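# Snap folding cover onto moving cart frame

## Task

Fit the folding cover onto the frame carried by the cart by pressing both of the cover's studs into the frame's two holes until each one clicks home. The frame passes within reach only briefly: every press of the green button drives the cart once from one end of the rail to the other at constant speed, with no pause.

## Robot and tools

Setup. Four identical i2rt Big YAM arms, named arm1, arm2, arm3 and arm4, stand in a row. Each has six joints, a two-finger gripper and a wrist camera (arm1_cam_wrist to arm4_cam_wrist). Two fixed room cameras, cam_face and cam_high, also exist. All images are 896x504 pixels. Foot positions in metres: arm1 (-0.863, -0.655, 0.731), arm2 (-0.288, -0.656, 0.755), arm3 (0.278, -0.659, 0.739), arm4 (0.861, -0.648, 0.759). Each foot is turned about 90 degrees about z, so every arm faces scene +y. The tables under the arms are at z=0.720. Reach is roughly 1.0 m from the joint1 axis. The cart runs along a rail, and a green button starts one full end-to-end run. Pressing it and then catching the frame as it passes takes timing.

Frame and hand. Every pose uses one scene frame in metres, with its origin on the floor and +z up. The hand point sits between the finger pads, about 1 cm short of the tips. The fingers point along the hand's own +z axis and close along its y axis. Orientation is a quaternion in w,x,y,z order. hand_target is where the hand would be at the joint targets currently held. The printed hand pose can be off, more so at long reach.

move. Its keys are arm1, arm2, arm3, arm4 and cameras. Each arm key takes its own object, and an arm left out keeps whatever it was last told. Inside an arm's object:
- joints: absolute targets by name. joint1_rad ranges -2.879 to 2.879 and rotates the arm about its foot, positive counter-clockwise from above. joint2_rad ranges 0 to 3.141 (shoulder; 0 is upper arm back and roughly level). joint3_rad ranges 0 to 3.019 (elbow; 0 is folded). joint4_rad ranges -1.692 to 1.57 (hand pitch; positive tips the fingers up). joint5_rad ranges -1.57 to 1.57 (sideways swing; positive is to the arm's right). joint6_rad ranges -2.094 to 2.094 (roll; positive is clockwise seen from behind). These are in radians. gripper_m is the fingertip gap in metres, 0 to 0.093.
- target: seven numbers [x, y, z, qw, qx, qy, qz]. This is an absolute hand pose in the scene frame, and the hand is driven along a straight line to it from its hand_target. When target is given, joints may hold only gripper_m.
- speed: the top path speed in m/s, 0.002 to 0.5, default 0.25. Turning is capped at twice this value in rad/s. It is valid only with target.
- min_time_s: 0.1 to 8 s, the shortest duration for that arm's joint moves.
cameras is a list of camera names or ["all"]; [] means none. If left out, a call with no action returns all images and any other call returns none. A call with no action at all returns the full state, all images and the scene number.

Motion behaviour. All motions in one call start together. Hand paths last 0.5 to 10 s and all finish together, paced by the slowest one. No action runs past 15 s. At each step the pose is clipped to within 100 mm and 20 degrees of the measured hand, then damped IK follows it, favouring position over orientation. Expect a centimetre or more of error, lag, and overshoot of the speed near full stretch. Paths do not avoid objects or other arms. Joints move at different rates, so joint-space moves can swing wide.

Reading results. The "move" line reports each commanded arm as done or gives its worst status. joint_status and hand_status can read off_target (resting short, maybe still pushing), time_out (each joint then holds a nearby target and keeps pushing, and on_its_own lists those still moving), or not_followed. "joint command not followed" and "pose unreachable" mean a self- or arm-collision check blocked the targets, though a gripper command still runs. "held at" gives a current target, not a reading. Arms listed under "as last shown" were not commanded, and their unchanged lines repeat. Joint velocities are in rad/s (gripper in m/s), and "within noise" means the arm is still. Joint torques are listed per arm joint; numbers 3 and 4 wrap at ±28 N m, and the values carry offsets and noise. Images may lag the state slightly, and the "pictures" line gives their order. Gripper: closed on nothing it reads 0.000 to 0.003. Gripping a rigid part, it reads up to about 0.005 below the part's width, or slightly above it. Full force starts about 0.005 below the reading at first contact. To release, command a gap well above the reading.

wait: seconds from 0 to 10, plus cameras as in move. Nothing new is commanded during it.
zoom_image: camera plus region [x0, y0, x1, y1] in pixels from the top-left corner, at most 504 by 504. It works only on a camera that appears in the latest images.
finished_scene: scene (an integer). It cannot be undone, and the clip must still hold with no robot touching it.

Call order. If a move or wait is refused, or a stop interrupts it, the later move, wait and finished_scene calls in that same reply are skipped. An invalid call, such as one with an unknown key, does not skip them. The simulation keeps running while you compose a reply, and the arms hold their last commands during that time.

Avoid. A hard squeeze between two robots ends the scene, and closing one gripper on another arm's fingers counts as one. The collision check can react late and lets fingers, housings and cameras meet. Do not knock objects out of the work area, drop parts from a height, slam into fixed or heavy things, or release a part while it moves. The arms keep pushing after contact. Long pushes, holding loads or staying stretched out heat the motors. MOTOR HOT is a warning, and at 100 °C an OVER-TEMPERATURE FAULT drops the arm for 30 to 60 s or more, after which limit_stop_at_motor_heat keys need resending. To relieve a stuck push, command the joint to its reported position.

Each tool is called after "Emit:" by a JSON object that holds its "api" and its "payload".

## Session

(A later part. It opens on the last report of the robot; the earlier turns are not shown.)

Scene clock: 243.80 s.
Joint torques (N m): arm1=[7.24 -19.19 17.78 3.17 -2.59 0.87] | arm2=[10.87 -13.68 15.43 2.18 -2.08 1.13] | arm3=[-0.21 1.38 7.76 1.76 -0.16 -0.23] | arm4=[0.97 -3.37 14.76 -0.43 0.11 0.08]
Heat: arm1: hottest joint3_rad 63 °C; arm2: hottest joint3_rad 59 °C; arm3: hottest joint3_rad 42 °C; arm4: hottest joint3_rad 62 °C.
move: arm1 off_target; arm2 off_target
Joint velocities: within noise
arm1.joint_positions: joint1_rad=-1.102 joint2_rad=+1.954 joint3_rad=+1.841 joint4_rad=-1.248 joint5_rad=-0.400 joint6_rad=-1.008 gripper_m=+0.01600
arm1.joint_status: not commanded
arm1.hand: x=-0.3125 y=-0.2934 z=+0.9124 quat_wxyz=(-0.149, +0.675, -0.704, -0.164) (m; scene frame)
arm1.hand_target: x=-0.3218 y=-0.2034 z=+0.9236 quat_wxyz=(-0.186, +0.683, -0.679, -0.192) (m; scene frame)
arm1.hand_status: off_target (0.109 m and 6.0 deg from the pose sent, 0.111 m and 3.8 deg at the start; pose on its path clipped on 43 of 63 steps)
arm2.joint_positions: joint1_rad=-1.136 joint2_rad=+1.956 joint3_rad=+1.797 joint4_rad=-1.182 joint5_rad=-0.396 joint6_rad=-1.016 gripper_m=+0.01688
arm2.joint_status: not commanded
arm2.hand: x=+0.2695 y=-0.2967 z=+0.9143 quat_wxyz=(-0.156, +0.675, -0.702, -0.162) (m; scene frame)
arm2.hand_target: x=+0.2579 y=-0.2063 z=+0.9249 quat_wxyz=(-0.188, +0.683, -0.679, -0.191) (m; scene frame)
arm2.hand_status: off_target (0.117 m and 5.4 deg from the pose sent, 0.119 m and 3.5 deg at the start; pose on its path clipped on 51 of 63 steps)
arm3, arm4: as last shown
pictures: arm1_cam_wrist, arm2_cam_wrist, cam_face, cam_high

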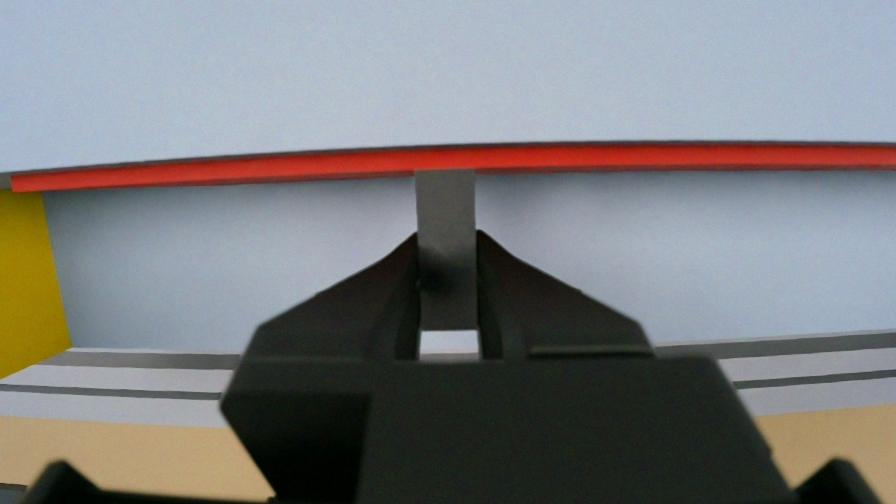

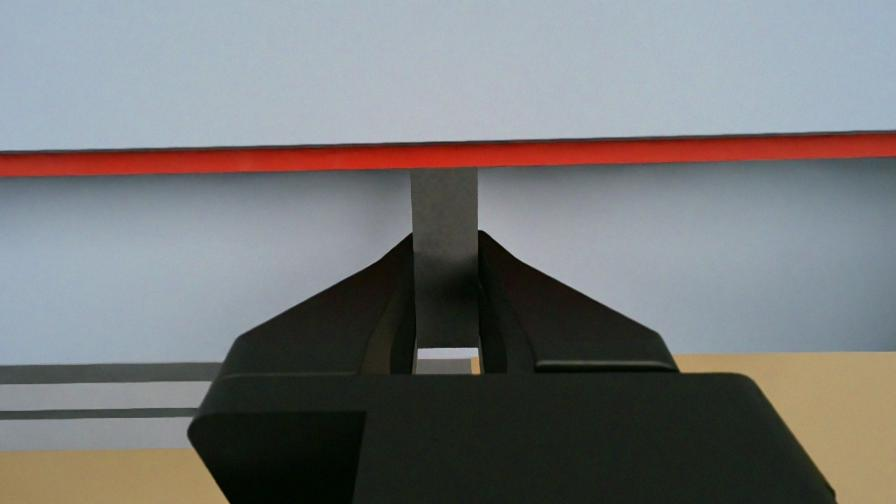

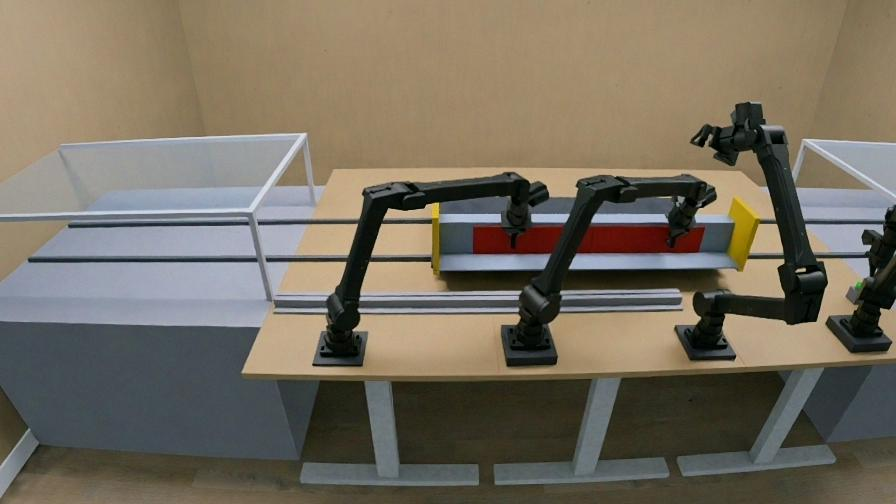

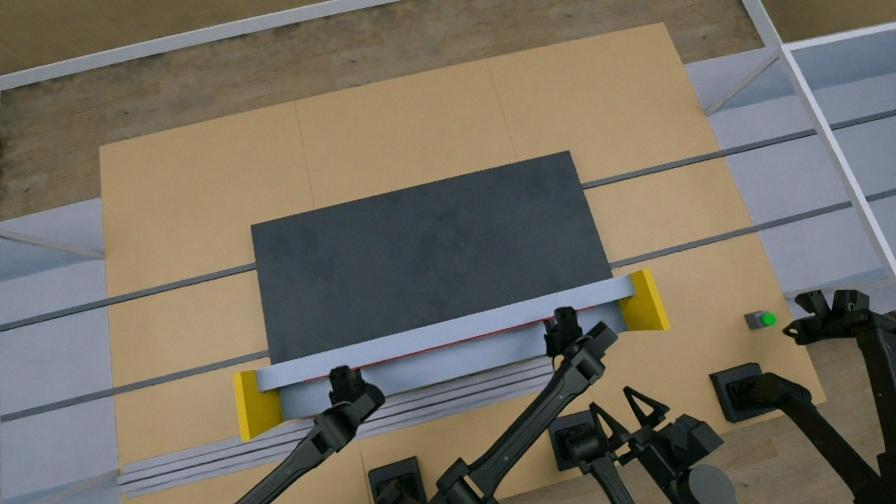

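Emit:
{"api": "move", "payload": {"arm1": {"target":[-0.2940,-0.283,0.922,-0.15,0.691,-0.691,-0.15],"speed":0.07}, "arm2": {"target":[0.2850,-0.285,0.925,-0.15,0.691,-0.691,-0.15],"speed":0.07}}}

Emit:
{"api": "move", "payload": {"arm1": {"target":[-0.2840,-0.285,0.922,-0.15,0.691,-0.691,-0.15],"speed":0.02,"joints":{"gripper_m":0.06}}, "arm2": {"target":[0.2950,-0.287,0.925,-0.15,0.691,-0.691,-0.15],"speed":0.02,"joints":{"gripper_m":0.06}}}}

Emit:
{"api": "move", "payload": {"arm1": {"target":[-0.2640,-0.36,1.02,-0.15,0.691,-0.691,-0.15],"speed":0.12}, "arm2": {"target":[0.3150,-0.36,1.02,-0.15,0.691,-0.691,-0.15],"speed":0.12}, "cameras": ["arm1_cam_wrist","arm2_cam_wrist"]}}

Scene clock: 246.03 s.
Joint torques (N m): arm1=[-0.09 -23 13.37 -0.17 -0.44 0.01] | arm2=[3.37 -18.61 11.66 -0.96 -0.45 0.05] | arm3=[1.03 1.79 7.9 1.61 -0.15 -0.23] | arm4=[0.73 -3.78 14.87 -0.28 0.12 0.07]
Heat: arm1: hottest joint3_rad 63 °C; arm2: hottest joint3_rad 60 °C; arm3: hottest joint3_rad 42 °C; arm4: hottest joint3_rad 62 °C.
move: arm1 off_target; arm2 off_target
Joint velocities: within noise
arm1.joint_positions: joint1_rad=-1.111 joint2_rad=+1.991 joint3_rad=+1.908 joint4_rad=-1.283 joint5_rad=-0.372 joint6_rad=-1.044 gripper_m=+0.01600
arm1.joint_status: not commanded
arm1.hand: x=-0.2962 y=-0.2969 z=+0.9143 quat_wxyz=(-0.146, +0.685, -0.698, -0.148) (m; scene frame)
arm1.hand_target: x=-0.2938 y=-0.2828 z=+0.9230 quat_wxyz=(-0.152, +0.691, -0.691, -0.149) (m; scene frame)
arm1.hand_status: off_target (0.016 m and 1.2 deg from the pose sent, 0.023 m and 2.8 deg at the start)
arm2.joint_positions: joint1_rad=-1.145 joint2_rad=+1.994 joint3_rad=+1.868 joint4_rad=-1.224 joint5_rad=-0.368 joint6_rad=-1.048 gripper_m=+0.01688
arm2.joint_status: not commanded
arm2.hand: x=+0.2855 y=-0.3004 z=+0.9159 quat_wxyz=(-0.150, +0.684, -0.699, -0.147) (m; scene frame)
arm2.hand_target: x=+0.2859 y=-0.2843 z=+0.9256 quat_wxyz=(-0.154, +0.691, -0.690, -0.149) (m; scene frame)
arm2.hand_status: off_target (0.018 m and 1.2 deg from the pose sent, 0.022 m and 2.7 deg at the start)
arm3.joint_positions: joint1_rad=+0.141 joint2_rad=+0.602 joint3_rad=+1.355 joint4_rad=-1.257 joint5_rad=-0.116 joint6_rad=+0.492 gripper_m=+0.09396
arm3.joint_status: not commanded
arm3.hand: x=+0.2328 y=-0.4218 z=+1.2827 quat_wxyz=(-0.190, +0.507, -0.693, -0.476) (m; scene frame)
arm3.hand_target: x=+0.2332 y=-0.4243 z=+1.2951 quat_wxyz=(-0.196, +0.504, -0.687, -0.486) (m; scene frame)
arm3.hand_status: not commanded
arm4.joint_positions: joint1_rad=-0.693 joint2_rad=+1.017 joint3_rad=+0.599 joint4_rad=-1.220 joint5_rad=-0.008 joint6_rad=-0.695 gripper_m=+0.00041
arm4.joint_status: not commanded
arm4.hand: x=+0.9942 y=-0.4835 z=+0.8472 quat_wxyz=(+0.029, +0.709, -0.705, +0.002) (m; scene frame)
arm4.hand_target: x=+1.0093 y=-0.4702 z=+0.8693 quat_wxyz=(+0.001, +0.708, -0.707, +0.001) (m; scene frame)
arm4.hand_status: not commanded
pictures: none

Scene clock: 247.20 s.
Joint torques (N m): arm1=[-1.49 -23.65 13.37 -0.01 -0.45 -0.08] | arm2=[1.44 -18.73 12.62 -0.16 -0.45 -0.09] | arm3=[0.91 1.55 7.92 1.73 -0.16 -0.26] | arm4=[0.79 -4.6 14.79 -0.44 0.1 0.1]
Heat: arm1: hottest joint3_rad 63 °C; arm2: hottest joint3_rad 60 °C; arm3: hottest joint3_rad 42 °C; arm4: hottest joint3_rad 62 °C.
move: arm1 off_target; arm2 off_target
Joint velocities: within noise
arm1.joint_positions: joint1_rad=-1.103 joint2_rad=+2.012 joint3_rad=+1.945 joint4_rad=-1.309 joint5_rad=-0.377 joint6_rad=-1.038 gripper_m=+0.05991
arm1.joint_status: all done
arm1.hand: x=-0.2951 y=-0.2897 z=+0.9152 quat_wxyz=(-0.141, +0.685, -0.698, -0.153) (m; scene frame)
arm1.hand_target: x=-0.2859 y=-0.2836 z=+0.9212 quat_wxyz=(-0.149, +0.690, -0.692, -0.152) (m; scene frame)
arm1.hand_status: off_target (0.014 m and 1.5 deg from the pose sent, 0.019 m and 1.2 deg at the start)
arm2.joint_positions: joint1_rad=-1.137 joint2_rad=+2.021 joint3_rad=+1.889 joint4_rad=-1.267 joint5_rad=-0.368 joint6_rad=-1.044 gripper_m=+0.05991
arm2.joint_status: all done
arm2.hand: x=+0.2799 y=-0.2974 z=+0.9062 quat_wxyz=(-0.127, +0.683, -0.702, -0.155) (m; scene frame)
arm2.hand_target: x=+0.2924 y=-0.2876 z=+0.9240 quat_wxyz=(-0.147, +0.689, -0.693, -0.151) (m; scene frame)
arm2.hand_status: off_target (0.026 m and 3.1 deg from the pose sent, 0.019 m and 1.2 deg at the start)
arm3, arm4: as last shown
pictures: none

Scene clock: 249.10 s.
Joint torques (N m): arm1=[-1.03 -23 13.19 -0.08 -0.5 -0.13] | arm2=[0.79 -20.54 8.05 -0.05 -0.32 0.01] | arm3=[0.38 2.37 7.95 1.77 -0.1 -0.28] | arm4=[-0.21 -3.72 14.9 -0.47 0.08 0.07]
Heat: arm1: hottest joint3_rad 63 °C; arm2: hottest joint3_rad 60 °C; arm3: hottest joint3_rad 42 °C; arm4: hottest joint3_rad 62 °C.
move: arm1 done; arm2 not_followed
Joint velocities: within noise
arm1.joint_positions: joint1_rad=-1.221 joint2_rad=+2.015 joint3_rad=+2.215 joint4_rad=-1.619 joint5_rad=-0.398 joint6_rad=-1.166 gripper_m=+0.05991
arm1.joint_status: not commanded
arm1.hand: x=-0.2719 y=-0.3612 z=+1.0157 quat_wxyz=(-0.144, +0.686, -0.697, -0.153) (m; scene frame)
arm1.hand_target: x=-0.2625 y=-0.3613 z=+1.0200 quat_wxyz=(-0.151, +0.690, -0.692, -0.150) (m; scene frame)
arm1.hand_status: done (0.009 m and 1.2 deg from the pose sent, 0.130 m and 1.5 deg at the start)
arm2.joint_positions: joint1_rad=-1.202 joint2_rad=+2.014 joint3_rad=+1.994 joint4_rad=-1.425 joint5_rad=-0.382 joint6_rad=-1.113 gripper_m=+0.05992
arm2.joint_status: not commanded
arm2.on_its_own: joint1_rad is held at -1.201, not at its first target -1.134; joint4_rad is held at -1.425, not at its first target -1.278; joint6_rad is held at -1.113, not at its first target -1.053
arm2.hand: x=+0.2923 y=-0.3364 z=+0.9488 quat_wxyz=(-0.118, +0.682, -0.703, -0.161) (m; scene frame)
arm2.hand_target: x=+0.2923 y=-0.3364 z=+0.9488 quat_wxyz=(-0.118, +0.682, -0.703, -0.161) (m; scene frame)
arm2.hand_status: not_followed (0.078 m and 4.3 deg from the pose sent, 0.135 m and 3.1 deg at the start)
arm3.joint_positions: joint1_rad=+0.141 joint2_rad=+0.602 joint3_rad=+1.355 joint4_rad=-1.257 joint5_rad=-0.116 joint6_rad=+0.492 gripper_m=+0.09396
arm3.joint_status: not commanded
arm3.hand: x=+0.2328 y=-0.4218 z=+1.2827 quat_wxyz=(-0.190, +0.507, -0.693, -0.476) (m; scene frame)
arm3.hand_target: x=+0.2332 y=-0.4243 z=+1.2951 quat_wxyz=(-0.196, +0.504, -0.687, -0.486) (m; scene frame)
arm3.hand_status: not commanded
arm4: as last shown
pictures: arm1_cam_wrist, arm2_cam_wrist
pose unreachable (arm2 arm): on one or more control steps of this call this arm could not follow its commanded pose, so it was not sent that pose on those steps. On the call's last step it was still not sent that pose. It may still have moved: this result reports where it is.
cause: moving toward the commanded pose would bring a part of the arm too close to another arm (this arm's forearm (the part past joint 3) and the arm3 arm's fingers, 48 mm apart when this arm was first held).

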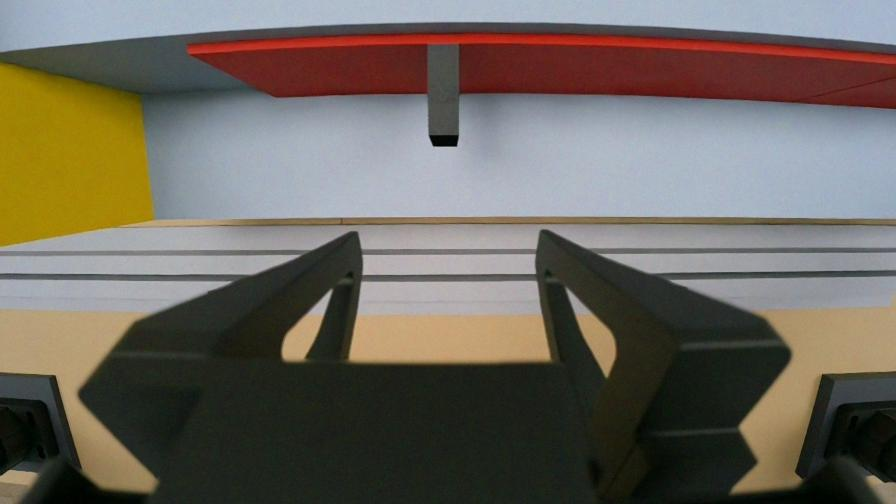

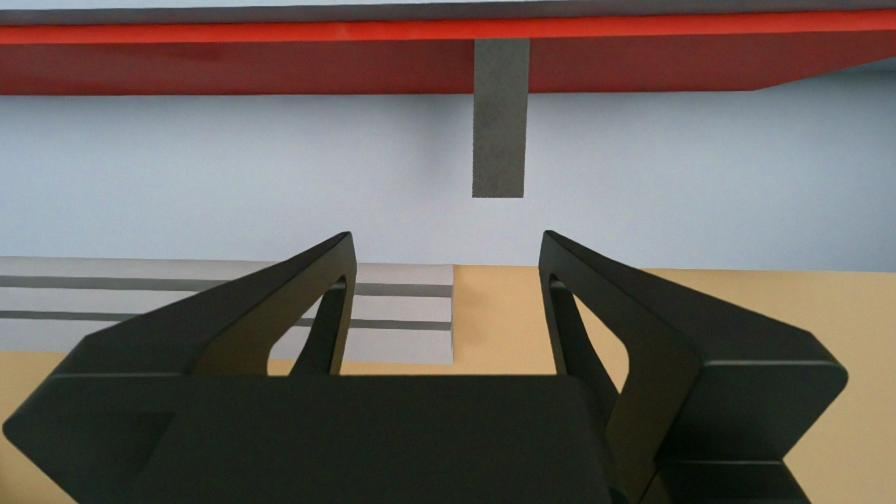

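Emit:
{"api": "move", "payload": {"arm1": {"target":[-0.3,-0.45,1.03,-0.15,0.691,-0.691,-0.15],"speed":0.15}, "arm2": {"target":[0.275,-0.43,0.955,-0.13,0.695,-0.695,-0.13],"speed":0.15}, "cameras": ["arm2_cam_wrist","cam_face","cam_high"]}}

Emit:
{"api": "zoom_image", "payload": {"camera": "cam_face", "region": [400, 160, 800, 320]}}

Scene clock: 251.03 s.
Joint torques (N m): arm1=[-1.38 -22.42 8.7 0.46 -0.49 -0.13] | arm2=[1.2 -18.43 7.24 0.18 -0.21 -0.13] | arm3=[-0.03 1.73 8.01 1.91 -0.13 -0.19] | arm4=[0.21 -3.84 14.78 -0.36 0.09 0.05]
Heat: arm1: hottest joint3_rad 62 °C; arm2: hottest joint3_rad 59 °C; arm3: hottest joint3_rad 42 °C; arm4: hottest joint3_rad 62 °C.
move: arm1 done; arm2 done
Joint velocities: within noise
arm1.joint_positions: joint1_rad=-1.349 joint2_rad=+1.848 joint3_rad=+2.002 joint4_rad=-1.619 joint5_rad=-0.417 joint6_rad=-1.301 gripper_m=+0.05991
arm1.joint_status: not commanded
arm1.hand: x=-0.3013 y=-0.4501 z=+1.0316 quat_wxyz=(-0.147, +0.686, -0.696, -0.152) (m; scene frame)
arm1.hand_target: x=-0.3009 y=-0.4493 z=+1.0307 quat_wxyz=(-0.150, +0.691, -0.690, -0.151) (m; scene frame)
arm1.hand_status: done (0.002 m and 0.9 deg from the pose sent, 0.094 m and 1.2 deg at the start)
arm2.joint_positions: joint1_rad=-1.324 joint2_rad=+1.858 joint3_rad=+1.774 joint4_rad=-1.378 joint5_rad=-0.356 joint6_rad=-1.258 gripper_m=+0.05992
arm2.joint_status: not commanded
arm2.hand: x=+0.2744 y=-0.4293 z=+0.9542 quat_wxyz=(-0.125, +0.691, -0.699, -0.135) (m; scene frame)
arm2.hand_target: x=+0.2744 y=-0.4297 z=+0.9556 quat_wxyz=(-0.131, +0.695, -0.695, -0.131) (m; scene frame)
arm2.hand_status: done (0.001 m and 1.0 deg from the pose sent, 0.095 m and 4.2 deg at the start)
arm3, arm4: as last shown
pictures: arm2_cam_wrist, cam_face, cam_high

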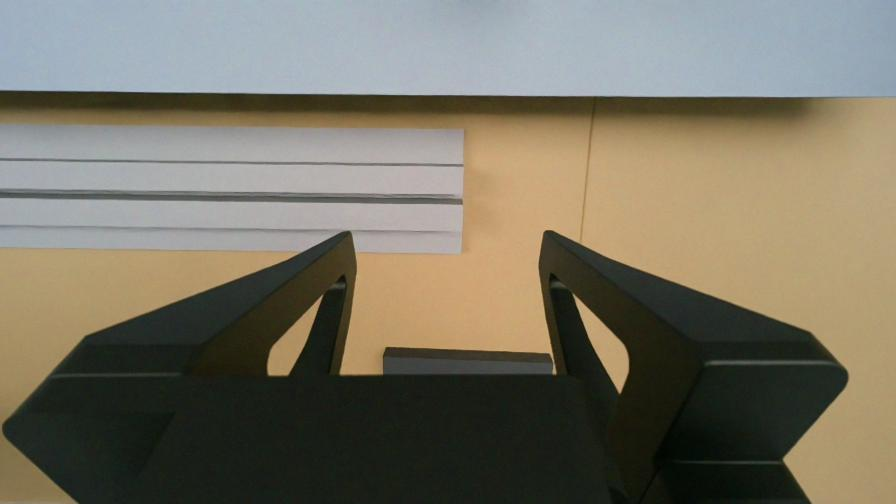

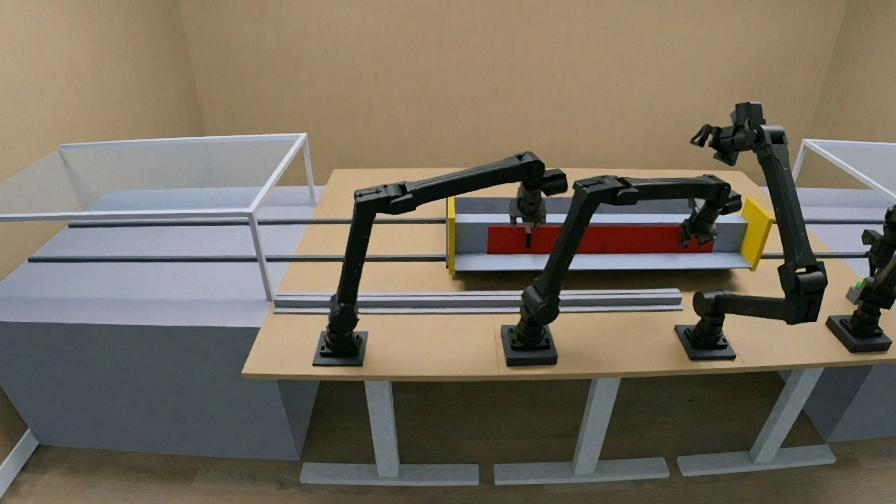

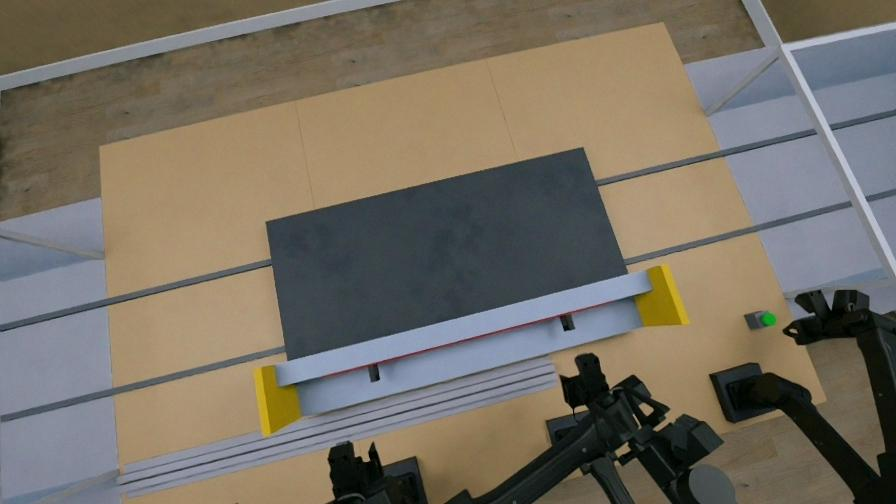

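Scaled by 1.260.

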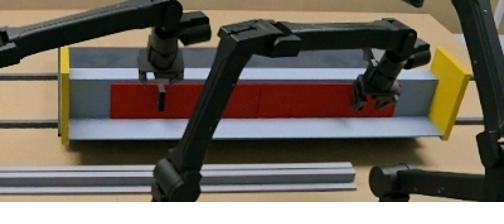

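Emit:
{"api": "finished_scene", "payload": {"scene": 2}}

The scene is finished: the task was done.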